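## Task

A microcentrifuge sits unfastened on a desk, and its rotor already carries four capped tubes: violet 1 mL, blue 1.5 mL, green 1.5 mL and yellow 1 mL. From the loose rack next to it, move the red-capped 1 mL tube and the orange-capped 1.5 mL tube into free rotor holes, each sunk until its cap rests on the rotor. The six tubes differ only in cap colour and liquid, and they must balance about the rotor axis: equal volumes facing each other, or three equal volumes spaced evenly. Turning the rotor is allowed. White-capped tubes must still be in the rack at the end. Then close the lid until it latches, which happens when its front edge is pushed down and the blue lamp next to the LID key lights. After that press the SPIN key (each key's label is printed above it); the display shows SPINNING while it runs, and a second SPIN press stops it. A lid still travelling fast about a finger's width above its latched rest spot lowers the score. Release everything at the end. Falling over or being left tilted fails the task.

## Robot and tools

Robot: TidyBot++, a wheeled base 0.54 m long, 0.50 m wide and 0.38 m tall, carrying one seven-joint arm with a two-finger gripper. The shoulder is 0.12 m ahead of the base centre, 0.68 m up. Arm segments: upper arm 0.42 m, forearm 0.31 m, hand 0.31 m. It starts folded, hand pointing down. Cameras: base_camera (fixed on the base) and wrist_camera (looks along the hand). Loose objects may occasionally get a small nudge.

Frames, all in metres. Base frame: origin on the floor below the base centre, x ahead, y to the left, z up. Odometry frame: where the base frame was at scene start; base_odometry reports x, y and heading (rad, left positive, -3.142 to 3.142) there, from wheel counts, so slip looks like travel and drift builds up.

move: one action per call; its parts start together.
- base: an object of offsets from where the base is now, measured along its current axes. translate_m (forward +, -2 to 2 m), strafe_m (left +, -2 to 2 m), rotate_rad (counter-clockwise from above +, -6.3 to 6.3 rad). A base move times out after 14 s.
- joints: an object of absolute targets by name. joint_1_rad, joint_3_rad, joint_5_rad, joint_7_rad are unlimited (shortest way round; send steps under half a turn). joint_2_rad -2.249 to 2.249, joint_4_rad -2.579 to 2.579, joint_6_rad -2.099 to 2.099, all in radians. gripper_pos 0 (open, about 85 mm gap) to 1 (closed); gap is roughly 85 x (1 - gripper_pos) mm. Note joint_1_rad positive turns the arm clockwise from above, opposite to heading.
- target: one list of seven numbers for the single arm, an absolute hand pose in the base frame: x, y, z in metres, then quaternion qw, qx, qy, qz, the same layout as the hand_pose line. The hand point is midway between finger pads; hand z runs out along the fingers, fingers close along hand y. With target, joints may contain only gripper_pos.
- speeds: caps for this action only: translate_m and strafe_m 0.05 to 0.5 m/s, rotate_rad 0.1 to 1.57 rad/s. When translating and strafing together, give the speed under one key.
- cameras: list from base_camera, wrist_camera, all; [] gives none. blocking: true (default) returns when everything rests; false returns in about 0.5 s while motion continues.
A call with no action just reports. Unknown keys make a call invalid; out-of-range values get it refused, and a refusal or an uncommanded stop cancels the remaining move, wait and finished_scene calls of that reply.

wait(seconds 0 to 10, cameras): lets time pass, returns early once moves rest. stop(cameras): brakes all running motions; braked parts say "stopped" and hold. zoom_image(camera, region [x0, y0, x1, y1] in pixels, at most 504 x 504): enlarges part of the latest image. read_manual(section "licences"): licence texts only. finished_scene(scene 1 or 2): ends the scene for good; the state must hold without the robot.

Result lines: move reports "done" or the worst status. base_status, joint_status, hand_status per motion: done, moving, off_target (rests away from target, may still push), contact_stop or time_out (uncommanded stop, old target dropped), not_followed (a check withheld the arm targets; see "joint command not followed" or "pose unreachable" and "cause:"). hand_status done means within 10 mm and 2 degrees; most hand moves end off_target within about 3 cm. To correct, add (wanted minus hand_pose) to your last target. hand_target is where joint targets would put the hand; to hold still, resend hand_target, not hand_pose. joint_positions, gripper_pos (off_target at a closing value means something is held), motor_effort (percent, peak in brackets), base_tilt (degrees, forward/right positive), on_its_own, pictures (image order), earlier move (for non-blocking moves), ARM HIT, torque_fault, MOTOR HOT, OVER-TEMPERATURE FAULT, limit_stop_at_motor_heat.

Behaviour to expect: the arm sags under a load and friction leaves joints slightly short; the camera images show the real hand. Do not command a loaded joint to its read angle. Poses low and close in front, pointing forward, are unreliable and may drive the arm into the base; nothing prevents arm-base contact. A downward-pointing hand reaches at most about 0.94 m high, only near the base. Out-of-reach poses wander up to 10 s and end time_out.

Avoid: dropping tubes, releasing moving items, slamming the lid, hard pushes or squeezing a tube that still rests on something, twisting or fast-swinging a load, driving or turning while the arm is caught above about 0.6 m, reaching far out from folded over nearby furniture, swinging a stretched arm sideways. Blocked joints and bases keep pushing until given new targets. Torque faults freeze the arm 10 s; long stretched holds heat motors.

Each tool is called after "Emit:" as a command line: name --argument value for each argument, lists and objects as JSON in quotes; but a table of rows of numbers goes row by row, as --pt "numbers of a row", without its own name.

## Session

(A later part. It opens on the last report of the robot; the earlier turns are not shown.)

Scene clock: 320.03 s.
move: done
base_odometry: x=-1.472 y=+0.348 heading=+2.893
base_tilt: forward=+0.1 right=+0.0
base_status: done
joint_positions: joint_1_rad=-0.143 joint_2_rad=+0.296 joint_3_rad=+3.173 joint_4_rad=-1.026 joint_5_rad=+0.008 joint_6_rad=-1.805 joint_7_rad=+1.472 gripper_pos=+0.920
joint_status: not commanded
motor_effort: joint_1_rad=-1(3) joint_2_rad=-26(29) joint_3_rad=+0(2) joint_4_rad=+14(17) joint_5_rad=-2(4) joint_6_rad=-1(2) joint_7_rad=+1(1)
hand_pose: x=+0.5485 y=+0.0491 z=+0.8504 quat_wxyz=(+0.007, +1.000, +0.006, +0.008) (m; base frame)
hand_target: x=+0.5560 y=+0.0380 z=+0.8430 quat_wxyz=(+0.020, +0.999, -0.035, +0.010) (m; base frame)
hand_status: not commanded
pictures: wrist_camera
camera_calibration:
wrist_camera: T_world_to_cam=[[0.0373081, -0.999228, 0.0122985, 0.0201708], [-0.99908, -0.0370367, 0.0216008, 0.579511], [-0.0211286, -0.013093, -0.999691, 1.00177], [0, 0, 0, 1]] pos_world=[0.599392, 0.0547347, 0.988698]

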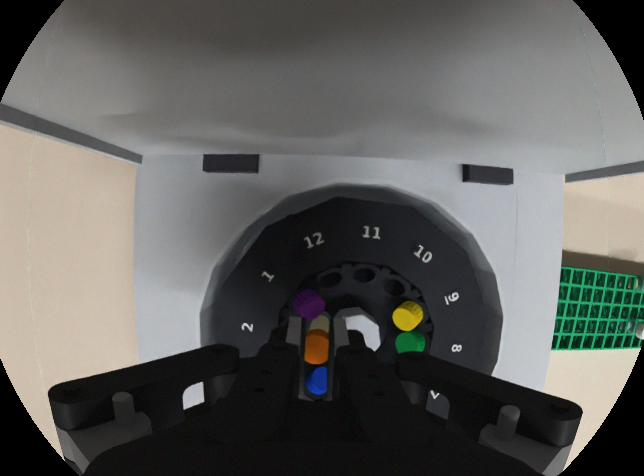

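Emit:
move --base '{"translate_m": 0.008, "strafe_m": 0.001}' --cameras '["wrist_camera"]'

Emit:
move --base '{"translate_m": 0.005, "strafe_m": -0.003}' --cameras '["wrist_camera"]'

Scene clock: 324.87 s.
move: done
base_odometry: x=-1.480 y=+0.349 heading=+2.894
base_tilt: forward=+0.1 right=+0.0
base_status: done
joint_positions: joint_1_rad=-0.141 joint_2_rad=+0.294 joint_3_rad=+3.175 joint_4_rad=-1.030 joint_5_rad=+0.016 joint_6_rad=-1.807 joint_7_rad=+1.472 gripper_pos=+0.920
joint_status: not commanded
motor_effort: joint_1_rad=+0(4) joint_2_rad=-25(26) joint_3_rad=+0(2) joint_4_rad=+15(17) joint_5_rad=-2(6) joint_6_rad=+2(5) joint_7_rad=+1(1)
hand_pose: x=+0.5471 y=+0.0449 z=+0.8504 quat_wxyz=(+0.012, +1.000, +0.003, +0.007) (m; base frame)
hand_target: x=+0.5560 y=+0.0380 z=+0.8430 quat_wxyz=(+0.020, +0.999, -0.035, +0.010) (m; base frame)
hand_status: not commanded
pictures: wrist_camera
camera_calibration:
wrist_camera: T_world_to_cam=[[0.0314243, -0.99929, 0.0207933, 0.0119996], [-0.999238, -0.0309268, 0.0238299, 0.575903], [-0.0231699, -0.0215263, -0.9995, 1.00299], [0, 0, 0, 1]] pos_world=[0.598326, 0.0513925, 0.988512]

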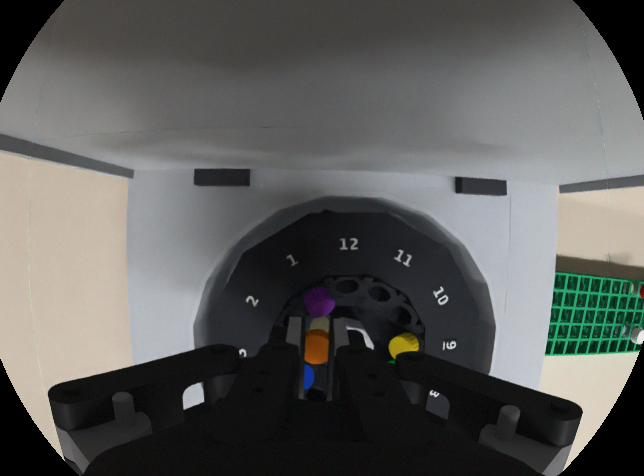

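Scene clock: 325.40 s.
move: done
base_odometry: x=-1.484 y=+0.352 heading=+2.894
base_tilt: forward=+0.2 right=+0.0
base_status: done
joint_positions: joint_1_rad=-0.142 joint_2_rad=+0.286 joint_3_rad=+3.171 joint_4_rad=-1.038 joint_5_rad=+0.016 joint_6_rad=-1.811 joint_7_rad=+1.471 gripper_pos=+0.920
joint_status: not commanded
motor_effort: joint_1_rad=+1(6) joint_2_rad=-23(25) joint_3_rad=+2(5) joint_4_rad=+16(19) joint_5_rad=+0(2) joint_6_rad=+3(7) joint_7_rad=+1(2)
hand_pose: x=+0.5421 y=+0.0466 z=+0.8509 quat_wxyz=(+0.011, +1.000, +0.005, +0.004) (m; base frame)
hand_target: x=+0.5560 y=+0.0380 z=+0.8430 quat_wxyz=(+0.020, +0.999, -0.035, +0.010) (m; base frame)
hand_status: not commanded
pictures: wrist_camera
camera_calibration:
wrist_camera: T_world_to_cam=[[0.0360561, -0.999156, 0.0196644, 0.012266], [-0.998925, -0.03546, 0.0298663, 0.565854], [-0.0291438, -0.0207201, -0.99936, 1.00646], [0, 0, 0, 1]] pos_world=[0.594135, 0.0531746, 0.98867]

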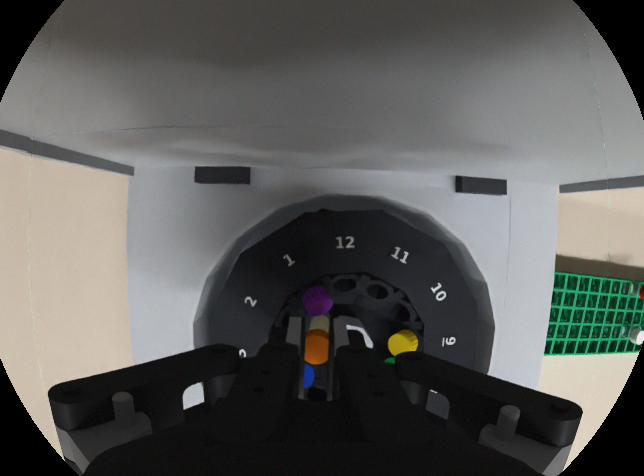

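Emit:
move --target '[0.556, 0.038, 0.92, 0.01, 1, -0.015, 0.005]' --cameras '["wrist_camera"]'

Emit:
move --base '{"translate_m": -0.08, "strafe_m": 0.0}' --target '[0.545, 0.03, 0.92, 0, 0.9239, 0, 0.3827]' --cameras '["wrist_camera"]'

Scene clock: 333.13 s.
move: off_target
base_odometry: x=-1.484 y=+0.352 heading=+2.894
base_tilt: forward=+0.1 right=+0.0
base_status: not commanded
joint_positions: joint_1_rad=-0.140 joint_2_rad=+0.384 joint_3_rad=+3.176 joint_4_rad=-0.627 joint_5_rad=+0.016 joint_6_rad=-2.062 joint_7_rad=+1.471 gripper_pos=+0.920
joint_status: not commanded
motor_effort: joint_1_rad=+0(2) joint_2_rad=-29(32) joint_3_rad=+0(2) joint_4_rad=+14(23) joint_5_rad=-1(2) joint_6_rad=+0(6) joint_7_rad=+1(2)
hand_pose: x=+0.5622 y=+0.0483 z=+0.9284 quat_wxyz=(+0.010, +0.999, +0.000, +0.036) (m; base frame)
hand_target: x=+0.5574 y=+0.0381 z=+0.9200 quat_wxyz=(+0.010, +1.000, -0.015, +0.007) (m; base frame)
hand_status: off_target (0.015 m and 4.0 deg from the pose sent, 0.071 m and 2.3 deg at the start; a joint's target at an end of its range on 39 of 39 steps)
pictures: wrist_camera
camera_calibration:
wrist_camera: T_world_to_cam=[[0.0254598, -0.999516, 0.0178942, 0.0193216], [-0.99908, -0.0260587, -0.0340741, 0.642617], [0.0345239, -0.0170103, -0.999259, 1.04855], [0, 0, 0, 1]] pos_world=[0.605333, 0.053894, 1.06932]

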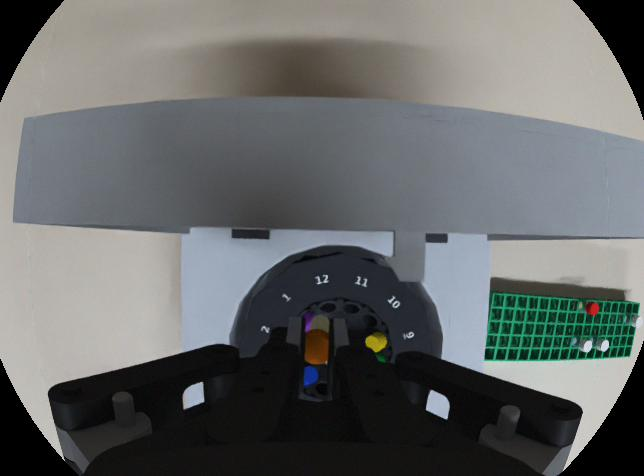

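Scene clock: 335.80 s.
move: off_target
base_odometry: x=-1.406 y=+0.332 heading=+2.894
base_tilt: forward=+0.1 right=+0.0
base_status: done
joint_positions: joint_1_rad=-0.029 joint_2_rad=-0.236 joint_3_rad=+3.067 joint_4_rad=-1.641 joint_5_rad=+0.016 joint_6_rad=-0.992 joint_7_rad=+1.471 gripper_pos=+0.920
joint_status: not commanded
motor_effort: joint_1_rad=+0(2) joint_2_rad=-13(33) joint_3_rad=+1(2) joint_4_rad=+20(20) joint_5_rad=-1(1) joint_6_rad=+5(6) joint_7_rad=+1(2)
hand_pose: x=+0.5387 y=+0.0438 z=+0.9133 quat_wxyz=(-0.021, +0.932, +0.005, +0.363) (m; base frame)
hand_target: x=+0.5450 y=+0.0300 z=+0.9200 quat_wxyz=(+0.000, +0.924, +0.000, +0.383) (m; base frame)
hand_status: off_target (0.017 m and 3.4 deg from the pose sent, 0.026 m and 40.9 deg at the start)
pictures: wrist_camera
camera_calibration:
wrist_camera: T_world_to_cam=[[0.0456797, -0.998756, -0.0199786, 0.0394019], [-0.760222, -0.0217817, -0.649298, 1.05158], [0.648056, 0.0448479, -0.760271, 0.482686], [0, 0, 0, 1]] pos_world=[0.484827, 0.0406106, 1.05055]

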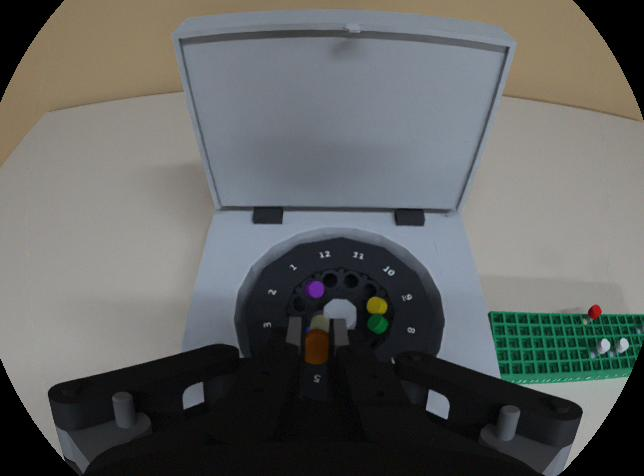

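Emit:
move --target '[0.588, 0.027, 0.878, 0.01, 0.9175, 0, 0.3976]' --cameras '["wrist_camera"]'

Emit:
zoom_image --camera "wrist_camera" --region '[230, 200, 430, 380]'

Scene clock: 346.50 s.
move: off_target
base_odometry: x=-1.406 y=+0.333 heading=+2.894
base_tilt: forward=+0.1 right=+0.0
base_status: not commanded
joint_positions: joint_1_rad=-0.028 joint_2_rad=-0.172 joint_3_rad=+3.058 joint_4_rad=-1.747 joint_5_rad=+0.074 joint_6_rad=-0.783 joint_7_rad=+1.467 gripper_pos=+0.920
joint_status: not commanded
motor_effort: joint_1_rad=+1(1) joint_2_rad=-15(17) joint_3_rad=+1(2) joint_4_rad=+20(22) joint_5_rad=+0(1) joint_6_rad=+5(6) joint_7_rad=+1(1)
hand_pose: x=+0.5787 y=+0.0389 z=+0.8752 quat_wxyz=(+0.000, +0.923, +0.020, +0.384) (m; base frame)
hand_target: x=+0.5880 y=+0.0270 z=+0.8780 quat_wxyz=(+0.010, +0.918, +0.000, +0.398) (m; base frame)
hand_status: off_target (0.015 m and 3.1 deg from the pose sent, 0.063 m and 5.6 deg at the start)
pictures: wrist_camera
camera_calibration:
wrist_camera: T_world_to_cam=[[0.0579477, -0.99785, 0.0306181, -0.0194888], [-0.729739, -0.0632673, -0.680792, 1.06866], [0.681265, 0.0171071, -0.731837, 0.384932], [0, 0, 0, 1]] pos_world=[0.518733, 0.0415793, 1.00984]

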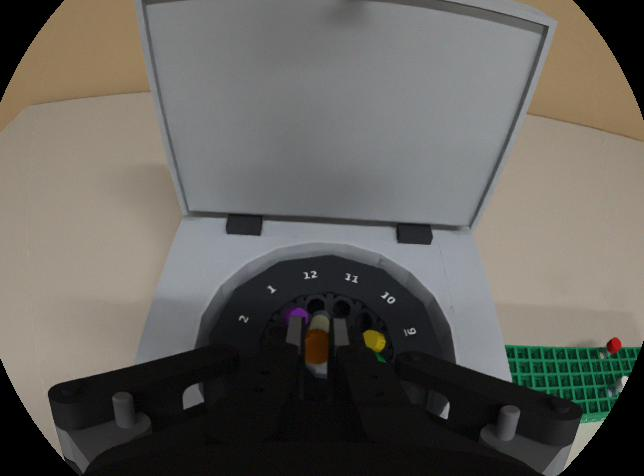

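Scaled by 2.520.

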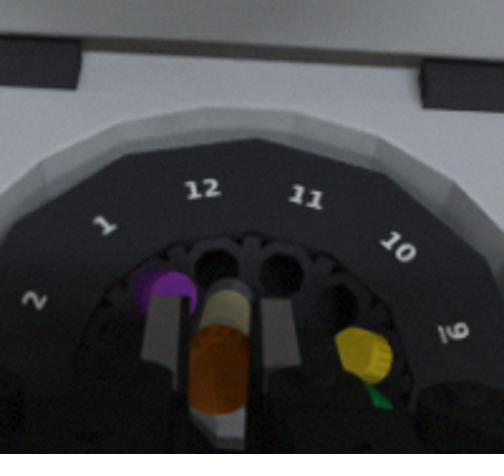

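Emit:
move --target '[0.610, 0.032, 0.846, 0.01, 0.9175, -0.01, 0.3976]' --cameras '["wrist_camera"]'

Emit:
zoom_image --camera "wrist_camera" --region '[230, 200, 430, 380]'

Scene clock: 355.37 s.
move: off_target
base_odometry: x=-1.406 y=+0.333 heading=+2.894
base_tilt: forward=+0.1 right=+0.0
base_status: not commanded
joint_positions: joint_1_rad=-0.028 joint_2_rad=-0.113 joint_3_rad=+3.044 joint_4_rad=-1.797 joint_5_rad=+0.145 joint_6_rad=-0.674 joint_7_rad=+1.379 gripper_pos=+0.920
joint_status: not commanded
motor_effort: joint_1_rad=+0(1) joint_2_rad=-17(19) joint_3_rad=+1(2) joint_4_rad=+20(21) joint_5_rad=+1(1) joint_6_rad=+6(6) joint_7_rad=+1(1)
hand_pose: x=+0.6021 y=+0.0357 z=+0.8459 quat_wxyz=(+0.008, +0.922, +0.007, +0.387) (m; base frame)
hand_target: x=+0.6100 y=+0.0320 z=+0.8460 quat_wxyz=(+0.010, +0.917, -0.010, +0.398) (m; base frame)
hand_status: off_target (0.009 m and 2.4 deg from the pose sent, 0.043 m and 4.0 deg at the start)
pictures: wrist_camera
camera_calibration:
wrist_camera: T_world_to_cam=[[0.0268479, -0.999005, 0.0356044, -0.00857491], [-0.726717, -0.0439624, -0.685529, 1.06708], [0.686412, -0.00746931, -0.727175, 0.34143], [0, 0, 0, 1]] pos_world=[0.541333, 0.0408952, 0.980098]

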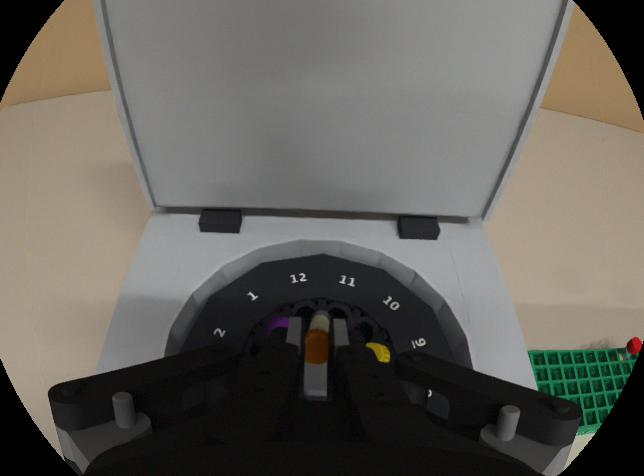

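Scaled by 2.520.

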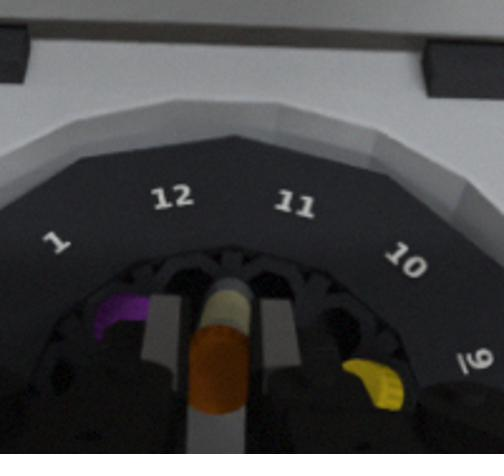

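Emit:
move --base '{"strafe_m": 0.009}' --cameras '["wrist_camera"]'

Emit:
zoom_image --camera "wrist_camera" --region '[230, 200, 430, 380]'

Scene clock: 360.20 s.
move: done
base_odometry: x=-1.408 y=+0.324 heading=+2.894
base_tilt: forward=+0.1 right=+0.0
base_status: done
joint_positions: joint_1_rad=-0.028 joint_2_rad=-0.113 joint_3_rad=+3.039 joint_4_rad=-1.797 joint_5_rad=+0.147 joint_6_rad=-0.673 joint_7_rad=+1.379 gripper_pos=+0.920
joint_status: not commanded
motor_effort: joint_1_rad=+0(2) joint_2_rad=-17(20) joint_3_rad=+1(3) joint_4_rad=+19(20) joint_5_rad=+0(1) joint_6_rad=+5(7) joint_7_rad=+1(1)
hand_pose: x=+0.6021 y=+0.0376 z=+0.8459 quat_wxyz=(+0.008, +0.922, +0.009, +0.387) (m; base frame)
hand_target: x=+0.6100 y=+0.0320 z=+0.8460 quat_wxyz=(+0.010, +0.917, -0.010, +0.398) (m; base frame)
hand_status: not commanded
pictures: wrist_camera
camera_calibration:
wrist_camera: T_world_to_cam=[[0.0313998, -0.998796, 0.0376897, -0.0112013], [-0.726066, -0.0487083, -0.685898, 1.0673], [0.686908, -0.00582808, -0.726721, 0.340745], [0, 0, 0, 1]] pos_world=[0.541223, 0.0427845, 0.980109]

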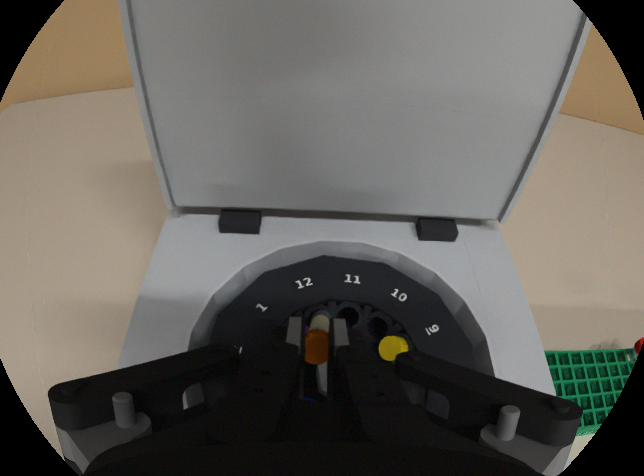

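Scaled by 2.520.

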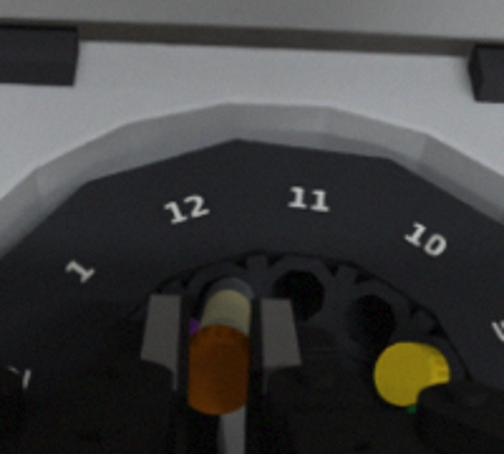

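Emit:
move --target '[0.624, 0.033, 0.831, 0.01, 0.917, -0.01, 0.3986]' --cameras '["wrist_camera"]'

Emit:
zoom_image --camera "wrist_camera" --region '[230, 200, 430, 380]'

Scene clock: 364.13 s.
move: off_target
base_odometry: x=-1.408 y=+0.324 heading=+2.894
base_tilt: forward=+0.1 right=+0.0
base_status: not commanded
joint_positions: joint_1_rad=-0.028 joint_2_rad=-0.104 joint_3_rad=+3.045 joint_4_rad=-1.805 joint_5_rad=+0.184 joint_6_rad=-0.630 joint_7_rad=+1.351 gripper_pos=+0.920
joint_status: not commanded
motor_effort: joint_1_rad=-1(2) joint_2_rad=-11(17) joint_3_rad=+0(2) joint_4_rad=+17(20) joint_5_rad=-1(2) joint_6_rad=+7(9) joint_7_rad=+1(2)
hand_pose: x=+0.6119 y=+0.0310 z=+0.8476 quat_wxyz=(+0.015, +0.916, +0.005, +0.400) (m; base frame)
hand_target: x=+0.6240 y=+0.0330 z=+0.8310 quat_wxyz=(+0.010, +0.917, -0.010, +0.399) (m; base frame)
hand_status: off_target (0.021 m and 1.8 deg from the pose sent, 0.027 m and 2.7 deg at the start)
pictures: wrist_camera
camera_calibration:
wrist_camera: T_world_to_cam=[[0.0167602, -0.998704, 0.0480528, -0.0180617], [-0.706456, -0.045838, -0.706271, 1.08035], [0.707559, -0.0221099, -0.706309, 0.305765], [0, 0, 0, 1]] pos_world=[0.547177, 0.0382433, 0.979853]

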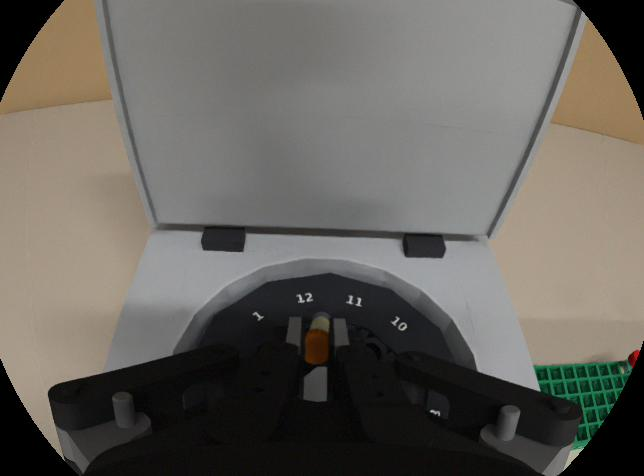

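Scaled by 2.520.

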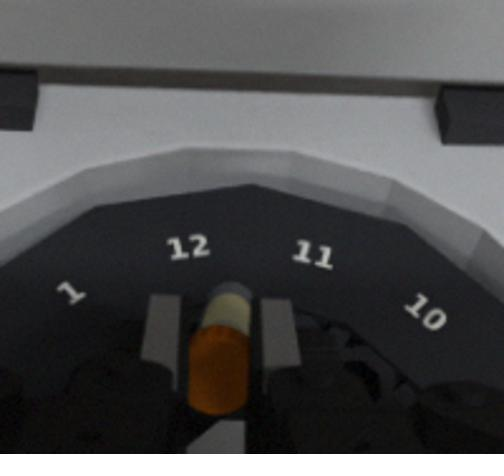

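Emit:
move --target '[0.600, 0.035, 0.856, 0.005, 0.917, -0.015, 0.3986]' --cameras '["wrist_camera"]'

Emit:
zoom_image --camera "wrist_camera" --region '[230, 200, 430, 380]'

Scene clock: 369.87 s.
move: off_target
base_odometry: x=-1.408 y=+0.324 heading=+2.894
base_tilt: forward=+0.1 right=+0.0
base_status: not commanded
joint_positions: joint_1_rad=-0.024 joint_2_rad=-0.121 joint_3_rad=+3.025 joint_4_rad=-1.805 joint_5_rad=+0.183 joint_6_rad=-0.644 joint_7_rad=+1.351 gripper_pos=+0.920
joint_status: not commanded
motor_effort: joint_1_rad=+0(1) joint_2_rad=-17(18) joint_3_rad=+1(2) joint_4_rad=+20(21) joint_5_rad=+0(1) joint_6_rad=+5(8) joint_7_rad=+1(1)
hand_pose: x=+0.6052 y=+0.0379 z=+0.8532 quat_wxyz=(+0.014, +0.915, +0.011, +0.402) (m; base frame)
hand_target: x=+0.6000 y=+0.0350 z=+0.8560 quat_wxyz=(+0.005, +0.917, -0.015, +0.399) (m; base frame)
hand_status: off_target (0.007 m and 3.2 deg from the pose sent, 0.015 m and 2.6 deg at the start)
pictures: wrist_camera
camera_calibration:
wrist_camera: T_world_to_cam=[[0.0293412, -0.998255, 0.0512455, -0.0215897], [-0.702729, -0.05706, -0.709166, 1.0806], [0.710852, -0.0152039, -0.703177, 0.309651], [0, 0, 0, 1]] pos_world=[0.539885, 0.0448148, 0.985169]

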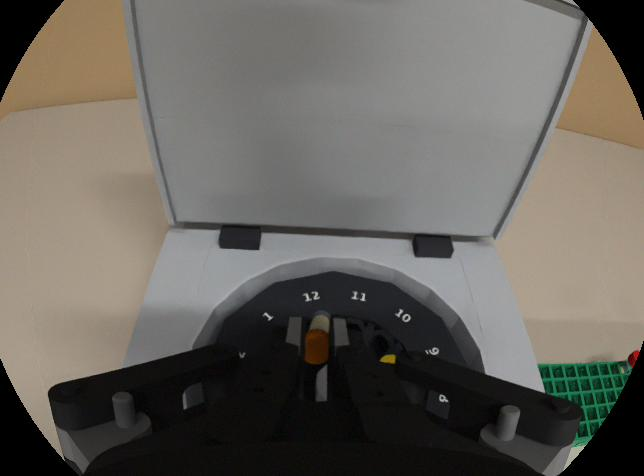

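Scaled by 2.520.

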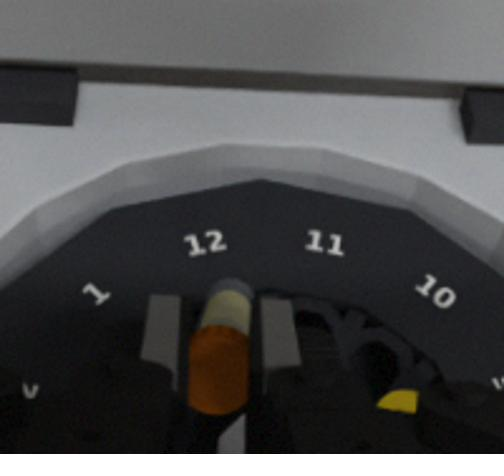

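Emit:
move --target '[0.594, 0.035, 0.857, 0, 0.9288, -0.02, 0.3706]' --cameras '["wrist_camera"]'

Emit:
zoom_image --camera "wrist_camera" --region '[230, 200, 430, 380]'

Scene clock: 376.70 s.
move: off_target
base_odometry: x=-1.408 y=+0.324 heading=+2.894
base_tilt: forward=+0.1 right=+0.0
base_status: not commanded
joint_positions: joint_1_rad=-0.024 joint_2_rad=-0.121 joint_3_rad=+3.029 joint_4_rad=-1.749 joint_5_rad=+0.170 joint_6_rad=-0.730 joint_7_rad=+1.351 gripper_pos=+0.920
joint_status: not commanded
motor_effort: joint_1_rad=+0(1) joint_2_rad=-17(17) joint_3_rad=+1(2) joint_4_rad=+19(20) joint_5_rad=+1(1) joint_6_rad=+5(7) joint_7_rad=+1(2)
hand_pose: x=+0.6004 y=+0.0344 z=+0.8639 quat_wxyz=(+0.014, +0.921, +0.001, +0.388) (m; base frame)
hand_target: x=+0.5940 y=+0.0350 z=+0.8570 quat_wxyz=(+0.000, +0.929, -0.020, +0.371) (m; base frame)
hand_status: off_target (0.009 m and 3.6 deg from the pose sent, 0.012 m and 5.6 deg at the start)
pictures: wrist_camera
camera_calibration:
wrist_camera: T_world_to_cam=[[0.010682, -0.99901, 0.0431949, -0.00740154], [-0.724565, -0.0375031, -0.688186, 1.07885], [0.689124, -0.0239463, -0.724248, 0.352122], [0, 0, 0, 1]] pos_world=[0.539122, 0.0414981, 0.997795]

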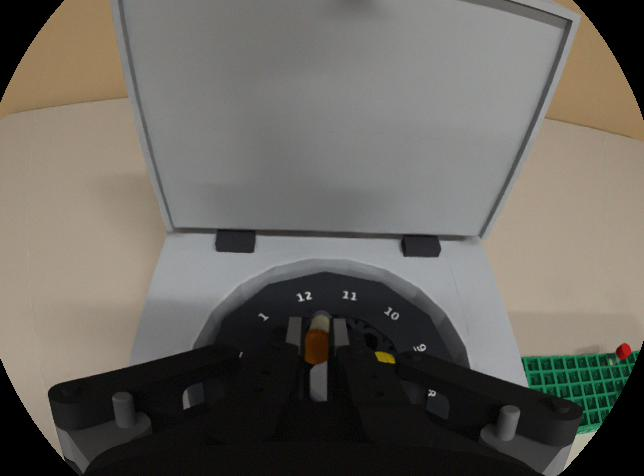

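Scaled by 2.520.

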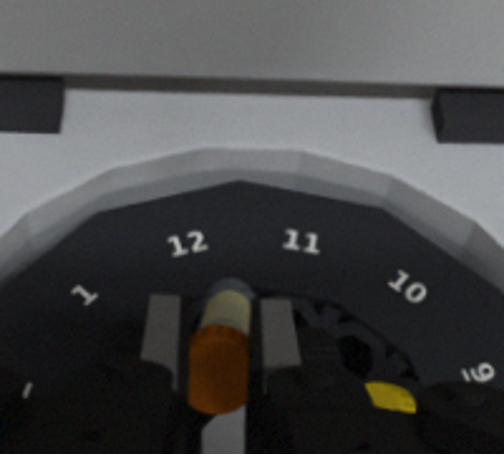

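Emit:
move --target '[0.590, 0.038, 0.845, 0, 0.9288, -0.02, 0.3706]' --cameras '["wrist_camera"]'

Emit:
zoom_image --camera "wrist_camera" --region '[230, 200, 430, 380]'

Scene clock: 379.77 s.
move: off_target
base_odometry: x=-1.408 y=+0.324 heading=+2.894
base_tilt: forward=+0.1 right=+0.0
base_status: not commanded
joint_positions: joint_1_rad=-0.024 joint_2_rad=-0.122 joint_3_rad=+3.029 joint_4_rad=-1.779 joint_5_rad=+0.170 joint_6_rad=-0.730 joint_7_rad=+1.351 gripper_pos=+0.920
joint_status: not commanded
motor_effort: joint_1_rad=+0(1) joint_2_rad=-17(17) joint_3_rad=+1(1) joint_4_rad=+19(21) joint_5_rad=+0(1) joint_6_rad=+5(6) joint_7_rad=+2(2)
hand_pose: x=+0.5930 y=+0.0332 z=+0.8480 quat_wxyz=(+0.016, +0.927, +0.002, +0.375) (m; base frame)
hand_target: x=+0.5900 y=+0.0380 z=+0.8450 quat_wxyz=(+0.000, +0.929, -0.020, +0.371) (m; base frame)
hand_status: off_target (0.006 m and 3.2 deg from the pose sent, 0.022 m and 3.6 deg at the start)
pictures: wrist_camera
camera_calibration:
wrist_camera: T_world_to_cam=[[0.0118365, -0.998826, 0.0469829, -0.0116438], [-0.744602, -0.0401653, -0.666299, 1.056], [0.667403, -0.0270969, -0.744203, 0.375591], [0, 0, 0, 1]] pos_world=[0.535769, 0.0409619, 0.983676]

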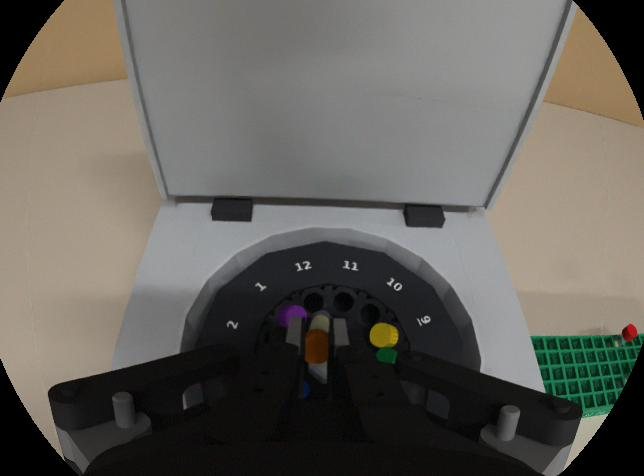

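Scaled by 2.520.

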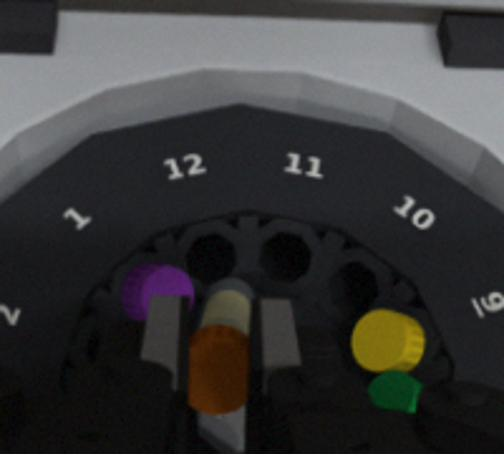

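Emit:
move --base '{"translate_m": 0.007, "strafe_m": 0.005}' --cameras '["wrist_camera"]'

Emit:
zoom_image --camera "wrist_camera" --region '[230, 200, 430, 380]'

Scene clock: 389.63 s.
move: done
base_odometry: x=-1.416 y=+0.321 heading=+2.894
base_tilt: forward=+0.1 right=+0.0
base_status: done
joint_positions: joint_1_rad=-0.024 joint_2_rad=-0.124 joint_3_rad=+3.029 joint_4_rad=-1.780 joint_5_rad=+0.170 joint_6_rad=-0.730 joint_7_rad=+1.351 gripper_pos=+0.920
joint_status: not commanded
motor_effort: joint_1_rad=+0(1) joint_2_rad=-16(19) joint_3_rad=+0(2) joint_4_rad=+19(20) joint_5_rad=+0(1) joint_6_rad=+5(6) joint_7_rad=+1(1)
hand_pose: x=+0.5926 y=+0.0333 z=+0.8492 quat_wxyz=(+0.016, +0.927, +0.002, +0.376) (m; base frame)
hand_target: x=+0.5900 y=+0.0380 z=+0.8450 quat_wxyz=(+0.000, +0.929, -0.020, +0.371) (m; base frame)
hand_status: not commanded
pictures: wrist_camera
camera_calibration:
wrist_camera: T_world_to_cam=[[0.0118076, -0.998827, 0.0469662, -0.0116305], [-0.742952, -0.0401994, -0.668137, 1.05705], [0.669241, -0.0270045, -0.742555, 0.374256], [0, 0, 0, 1]] pos_world=[0.535006, 0.0409825, 0.984704]

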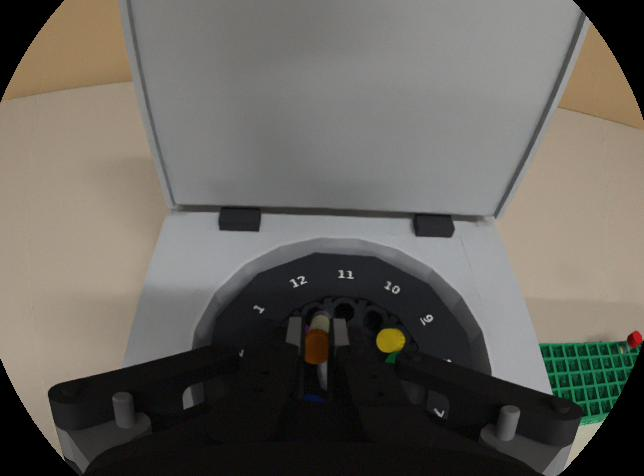

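Scaled by 2.520.

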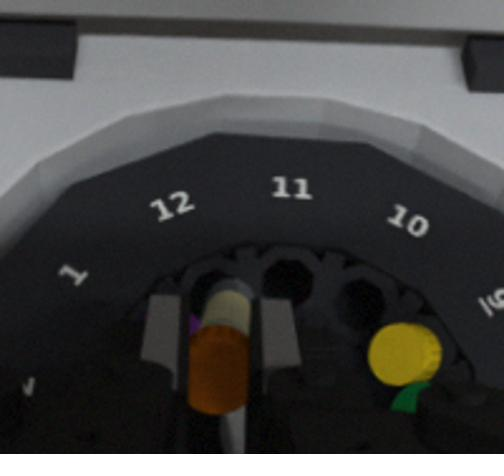

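Emit:
move --target '[0.586, 0.038, 0.855, 0, 0.9288, -0.02, 0.3706]' --cameras '["wrist_camera"]'

Emit:
zoom_image --camera "wrist_camera" --region '[230, 200, 430, 380]'

Scene clock: 394.63 s.
move: off_target
base_odometry: x=-1.416 y=+0.321 heading=+2.894
base_tilt: forward=+0.1 right=+0.0
base_status: not commanded
joint_positions: joint_1_rad=-0.024 joint_2_rad=-0.129 joint_3_rad=+3.029 joint_4_rad=-1.767 joint_5_rad=+0.170 joint_6_rad=-0.745 joint_7_rad=+1.351 gripper_pos=+0.920
joint_status: not commanded
motor_effort: joint_1_rad=+0(1) joint_2_rad=-16(18) joint_3_rad=+1(1) joint_4_rad=+19(20) joint_5_rad=+0(1) joint_6_rad=+6(6) joint_7_rad=+1(1)
hand_pose: x=+0.5917 y=+0.0327 z=+0.8548 quat_wxyz=(+0.017, +0.926, +0.001, +0.377) (m; base frame)
hand_target: x=+0.5860 y=+0.0380 z=+0.8550 quat_wxyz=(+0.000, +0.929, -0.020, +0.371) (m; base frame)
hand_status: off_target (0.008 m and 3.2 deg from the pose sent, 0.010 m and 3.2 deg at the start)
pictures: wrist_camera
camera_calibration:
wrist_camera: T_world_to_cam=[[0.00915943, -0.99884, 0.0472826, -0.0111463], [-0.741395, -0.038513, -0.669963, 1.06069], [0.671007, -0.0289186, -0.740887, 0.376611], [0, 0, 0, 1]] pos_world=[0.53378, 0.040608, 0.990174]

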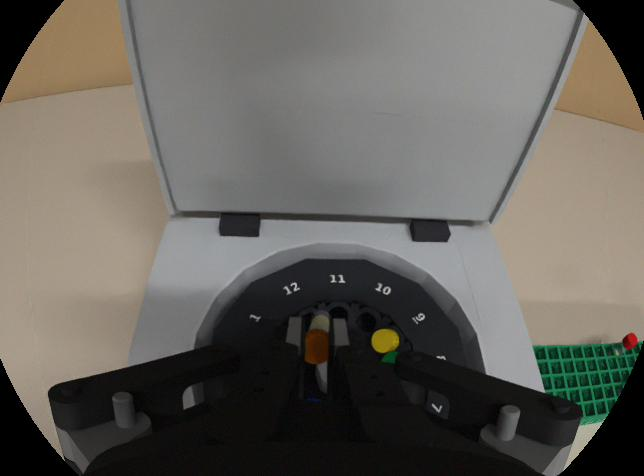

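Scaled by 2.520.

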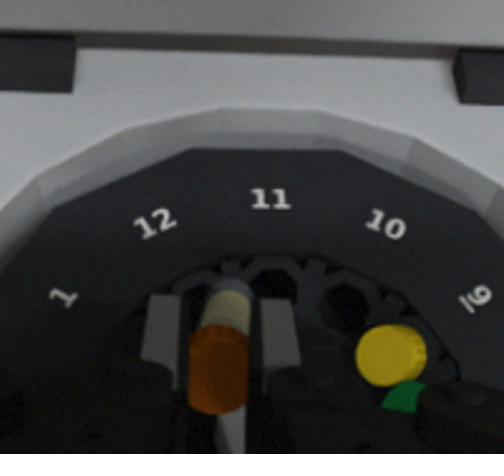

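Emit:
move --base '{"translate_m": -0.001, "strafe_m": 0.0078}' --cameras '["wrist_camera"]'

Emit:
zoom_image --camera "wrist_camera" --region '[230, 200, 430, 380]'

Scene clock: 397.90 s.
move: done
base_odometry: x=-1.417 y=+0.313 heading=+2.894
base_tilt: forward=+0.1 right=+0.0
base_status: done
joint_positions: joint_1_rad=-0.024 joint_2_rad=-0.129 joint_3_rad=+3.026 joint_4_rad=-1.767 joint_5_rad=+0.170 joint_6_rad=-0.745 joint_7_rad=+1.351 gripper_pos=+0.920
joint_status: not commanded
motor_effort: joint_1_rad=+1(2) joint_2_rad=-16(17) joint_3_rad=+1(4) joint_4_rad=+20(20) joint_5_rad=+0(1) joint_6_rad=+6(6) joint_7_rad=+1(1)
hand_pose: x=+0.5915 y=+0.0341 z=+0.8549 quat_wxyz=(+0.016, +0.926, +0.002, +0.377) (m; base frame)
hand_target: x=+0.5860 y=+0.0380 z=+0.8550 quat_wxyz=(+0.000, +0.929, -0.020, +0.371) (m; base frame)
hand_status: not commanded
pictures: wrist_camera
camera_calibration:
wrist_camera: T_world_to_cam=[[0.0120339, -0.998791, 0.0476537, -0.0117416], [-0.741175, -0.0408997, -0.670064, 1.0607], [0.671204, -0.0272562, -0.740772, 0.376529], [0, 0, 0, 1]] pos_world=[0.533579, 0.0419177, 0.990219]

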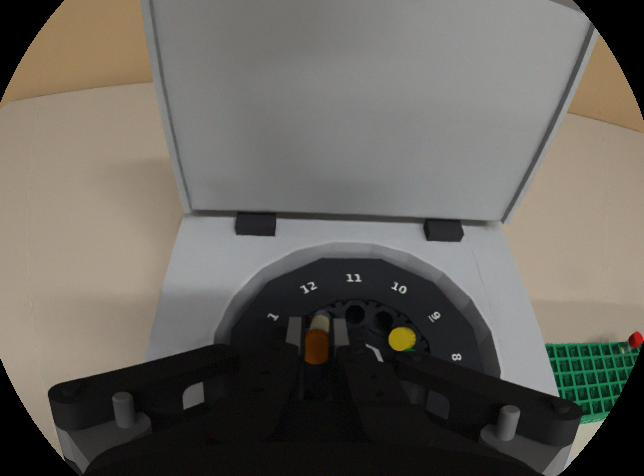

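Scaled by 2.520.

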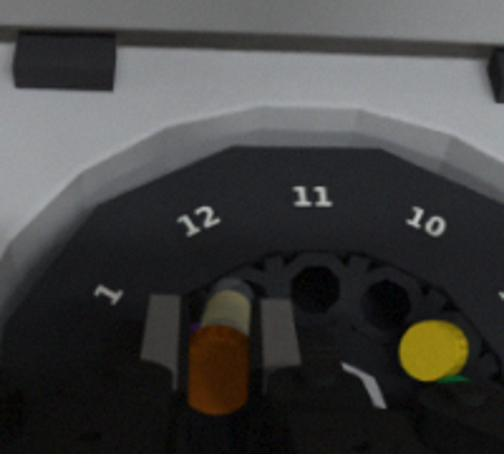

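Emit:
move --base '{"strafe_m": -0.0015}' --target '[0.593, 0.038, 0.844, 0, 0.9288, -0.02, 0.3706]' --cameras '["wrist_camera"]'

Emit:
zoom_image --camera "wrist_camera" --region '[230, 200, 430, 380]'

Scene clock: 401.07 s.
move: off_target
base_odometry: x=-1.416 y=+0.314 heading=+2.894
base_tilt: forward=+0.1 right=+0.0
base_status: done
joint_positions: joint_1_rad=-0.024 joint_2_rad=-0.126 joint_3_rad=+3.026 joint_4_rad=-1.776 joint_5_rad=+0.170 joint_6_rad=-0.734 joint_7_rad=+1.351 gripper_pos=+0.920
joint_status: not commanded
motor_effort: joint_1_rad=+0(2) joint_2_rad=-17(18) joint_3_rad=+1(2) joint_4_rad=+20(21) joint_5_rad=+0(1) joint_6_rad=+5(7) joint_7_rad=+1(1)
hand_pose: x=+0.5924 y=+0.0345 z=+0.8513 quat_wxyz=(+0.016, +0.926, +0.003, +0.377) (m; base frame)
hand_target: x=+0.5930 y=+0.0380 z=+0.8440 quat_wxyz=(+0.000, +0.929, -0.020, +0.371) (m; base frame)
hand_status: off_target (0.008 m and 3.3 deg from the pose sent, 0.012 m and 3.3 deg at the start)
pictures: wrist_camera
camera_calibration:
wrist_camera: T_world_to_cam=[[0.0137673, -0.998789, 0.0472327, -0.0118884], [-0.741553, -0.0418863, -0.669585, 1.05878], [0.670753, -0.0258072, -0.741232, 0.373921], [0, 0, 0, 1]] pos_world=[0.534499, 0.0421244, 0.98667]

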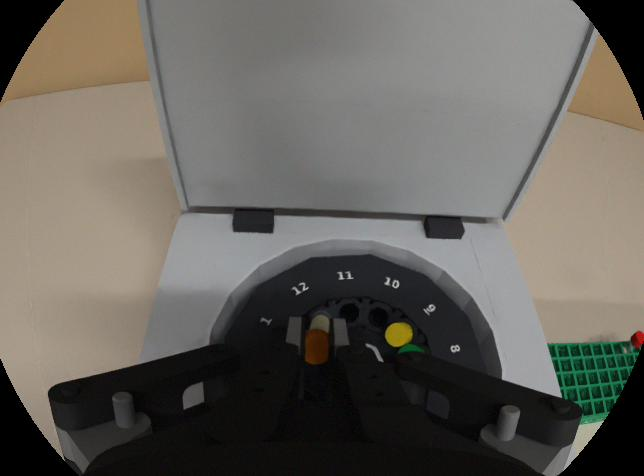

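Scaled by 2.520.

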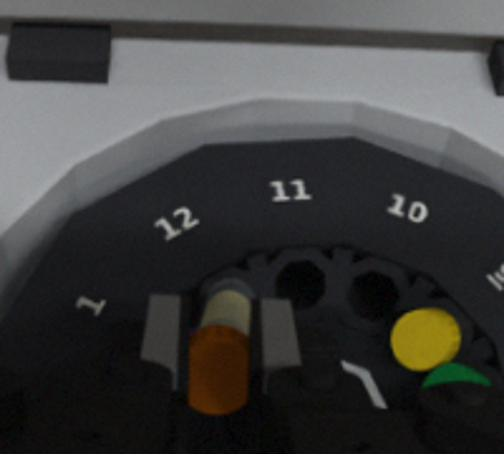

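Emit:
move --base '{"translate_m": 0.006}' --target '[0.593, 0.038, 0.837, 0, 0.9288, -0.02, 0.3706]' --cameras '["wrist_camera"]'

Emit:
zoom_image --camera "wrist_camera" --region '[230, 200, 430, 380]'

Scene clock: 405.20 s.
move: off_target
base_odometry: x=-1.422 y=+0.316 heading=+2.895
base_tilt: forward=+0.1 right=+0.0
base_status: done
joint_positions: joint_1_rad=-0.024 joint_2_rad=-0.129 joint_3_rad=+3.027 joint_4_rad=-1.790 joint_5_rad=+0.170 joint_6_rad=-0.725 joint_7_rad=+1.351 gripper_pos=+0.920
joint_status: not commanded
motor_effort: joint_1_rad=+0(2) joint_2_rad=-15(19) joint_3_rad=+0(2) joint_4_rad=+19(20) joint_5_rad=+0(2) joint_6_rad=+4(6) joint_7_rad=+1(1)
hand_pose: x=+0.5904 y=+0.0337 z=+0.8469 quat_wxyz=(+0.016, +0.927, +0.003, +0.376) (m; base frame)
hand_target: x=+0.5930 y=+0.0380 z=+0.8370 quat_wxyz=(+0.000, +0.929, -0.020, +0.371) (m; base frame)
hand_status: off_target (0.011 m and 3.3 deg from the pose sent, 0.015 m and 3.3 deg at the start)
pictures: wrist_camera
camera_calibration:
wrist_camera: T_world_to_cam=[[0.0136911, -0.998776, 0.0475366, -0.0126487], [-0.743238, -0.0419678, -0.667709, 1.05374], [0.668887, -0.0261894, -0.742903, 0.374484], [0, 0, 0, 1]] pos_world=[0.532865, 0.0413974, 0.982398]

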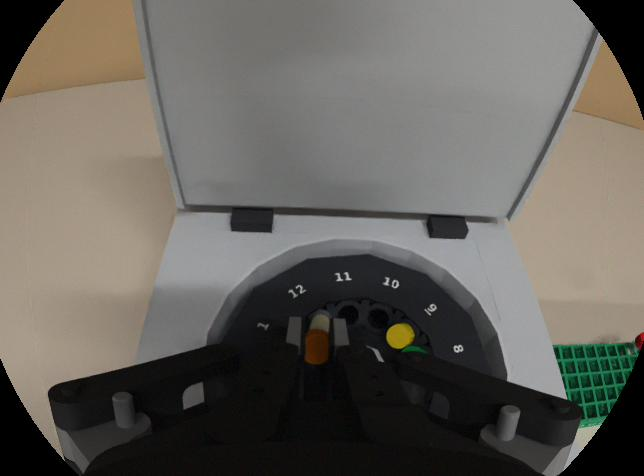

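Scaled by 2.520.

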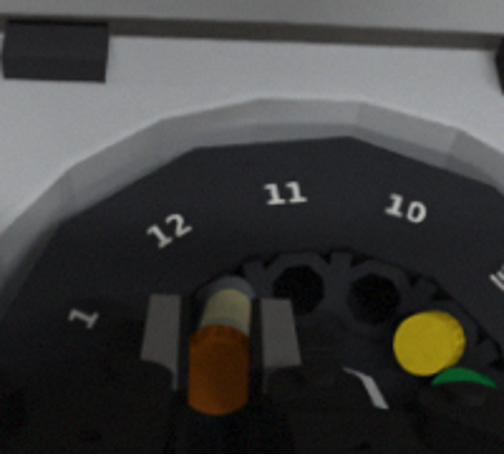

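Emit:
move --base '{"translate_m": 0.005}' --target '[0.593, 0.038, 0.829, 0, 0.9288, -0.02, 0.3706]' --cameras '["wrist_camera"]'

Emit:
zoom_image --camera "wrist_camera" --region '[230, 200, 430, 380]'

Scene clock: 408.40 s.
move: off_target
base_odometry: x=-1.427 y=+0.317 heading=+2.895
base_tilt: forward=+0.1 right=+0.0
base_status: done
joint_positions: joint_1_rad=-0.021 joint_2_rad=-0.133 joint_3_rad=+3.031 joint_4_rad=-1.809 joint_5_rad=+0.170 joint_6_rad=-0.712 joint_7_rad=+1.351 gripper_pos=+0.920
joint_status: not commanded
motor_effort: joint_1_rad=-1(4) joint_2_rad=-13(15) joint_3_rad=-1(4) joint_4_rad=+17(19) joint_5_rad=-1(3) joint_6_rad=+5(8) joint_7_rad=+1(2)
hand_pose: x=+0.5878 y=+0.0305 z=+0.8413 quat_wxyz=(+0.017, +0.927, +0.001, +0.374) (m; base frame)
hand_target: x=+0.5930 y=+0.0380 z=+0.8290 quat_wxyz=(+0.000, +0.929, -0.020, +0.371) (m; base frame)
hand_status: off_target (0.015 m and 3.1 deg from the pose sent, 0.019 m and 3.3 deg at the start)
pictures: wrist_camera
camera_calibration:
wrist_camera: T_world_to_cam=[[0.00902066, -0.998815, 0.0478205, -0.0130301], [-0.745401, -0.0385942, -0.665498, 1.04729], [0.666555, -0.0296422, -0.744866, 0.375167], [0, 0, 0, 1]] pos_world=[0.530696, 0.0385253, 0.97704]

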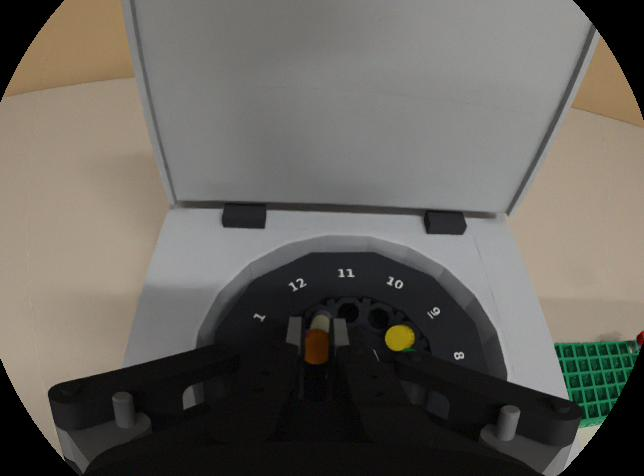

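Scaled by 2.520.

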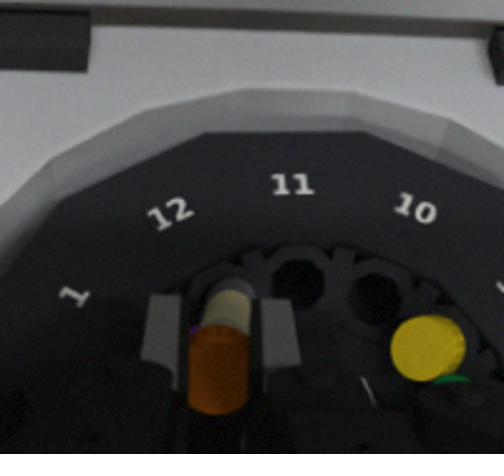

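Emit:
zoom_image --camera "wrist_camera" --region '[290, 290, 370, 350]'

Scaled by 6.300.

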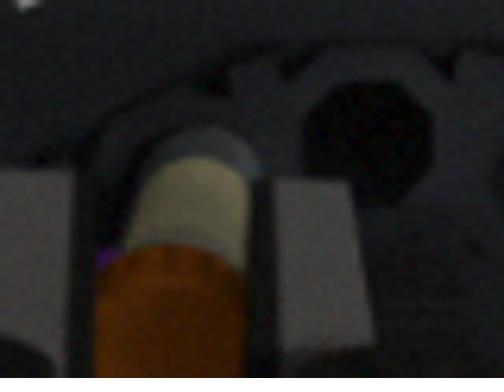

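Emit:
move --base '{"translate_m": -0.001, "strafe_m": 0.002}' --target '[0.593, 0.038, 0.822, 0, 0.9288, -0.02, 0.3706]' --cameras '["wrist_camera"]'

Emit:
zoom_image --camera "wrist_camera" --region '[290, 290, 370, 350]'

Scene clock: 419.60 s.
move: off_target
base_odometry: x=-1.426 y=+0.315 heading=+2.894
base_tilt: forward=+0.1 right=+0.0
base_status: done
joint_positions: joint_1_rad=-0.019 joint_2_rad=-0.138 joint_3_rad=+3.031 joint_4_rad=-1.821 joint_5_rad=+0.170 joint_6_rad=-0.695 joint_7_rad=+1.351 gripper_pos=+0.920
joint_status: not commanded
motor_effort: joint_1_rad=-3(4) joint_2_rad=-11(15) joint_3_rad=-2(4) joint_4_rad=+16(18) joint_5_rad=-3(3) joint_6_rad=+5(6) joint_7_rad=+1(1)
hand_pose: x=+0.5878 y=+0.0304 z=+0.8410 quat_wxyz=(+0.016, +0.925, +0.001, +0.379) (m; base frame)
hand_target: x=+0.5930 y=+0.0380 z=+0.8220 quat_wxyz=(+0.000, +0.929, -0.020, +0.371) (m; base frame)
hand_status: off_target (0.021 m and 3.2 deg from the pose sent, 0.021 m and 3.1 deg at the start)
pictures: wrist_camera
camera_calibration:
wrist_camera: T_world_to_cam=[[0.00965972, -0.998858, 0.046795, -0.0126647], [-0.738824, -0.0386641, -0.672788, 1.04937], [0.673829, -0.0280743, -0.738354, 0.36508], [0, 0, 0, 1]] pos_world=[0.529418, 0.038172, 0.976153]

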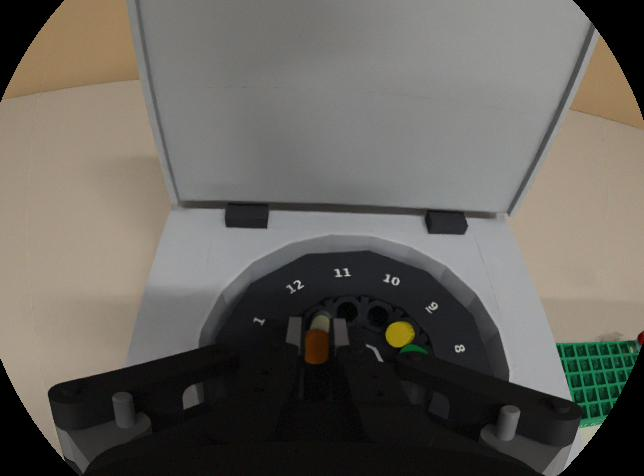

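Scaled by 6.300.

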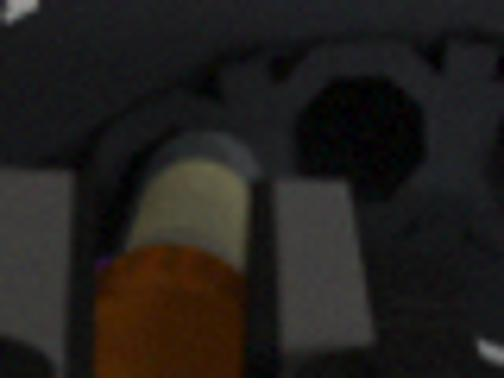

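Emit:
move --target '[0.586, 0.038, 0.845, 0, 0.9288, -0.02, 0.3706]' --cameras '["wrist_camera"]'

Emit:
zoom_image --camera "wrist_camera" --region '[290, 280, 370, 340]'

Scene clock: 423.07 s.
move: off_target
base_odometry: x=-1.426 y=+0.315 heading=+2.894
base_tilt: forward=+0.1 right=+0.0
base_status: not commanded
joint_positions: joint_1_rad=-0.019 joint_2_rad=-0.138 joint_3_rad=+3.027 joint_4_rad=-1.803 joint_5_rad=+0.166 joint_6_rad=-0.721 joint_7_rad=+1.351 gripper_pos=+0.920
joint_status: not commanded
motor_effort: joint_1_rad=-1(3) joint_2_rad=-16(16) joint_3_rad=+0(3) joint_4_rad=+21(21) joint_5_rad=-1(2) joint_6_rad=+6(7) joint_7_rad=+1(1)
hand_pose: x=+0.5866 y=+0.0319 z=+0.8452 quat_wxyz=(+0.016, +0.927, +0.000, +0.376) (m; base frame)
hand_target: x=+0.5860 y=+0.0380 z=+0.8450 quat_wxyz=(+0.000, +0.929, -0.020, +0.371) (m; base frame)
hand_status: off_target (0.006 m and 3.0 deg from the pose sent, 0.009 m and 3.2 deg at the start)
pictures: wrist_camera
camera_calibration:
wrist_camera: T_world_to_cam=[[0.00889256, -0.998962, 0.0446823, -0.00910273], [-0.743661, -0.0364791, -0.667561, 1.04964], [0.668498, -0.0272921, -0.743213, 0.37625], [0, 0, 0, 1]] pos_world=[0.529134, 0.0394653, 0.980739]

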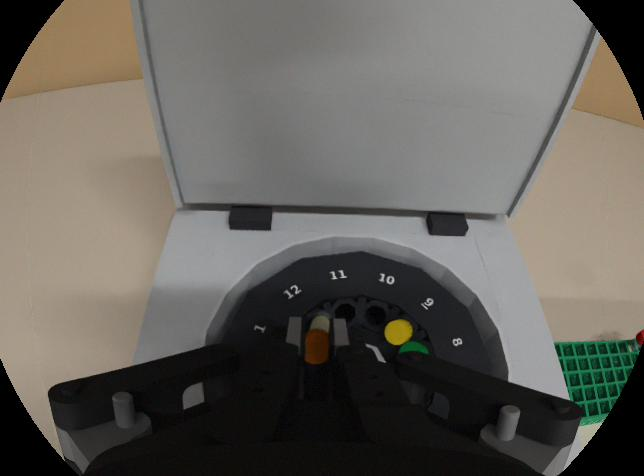

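Scaled by 6.300.

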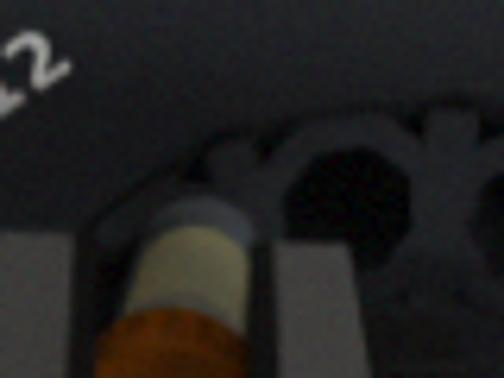

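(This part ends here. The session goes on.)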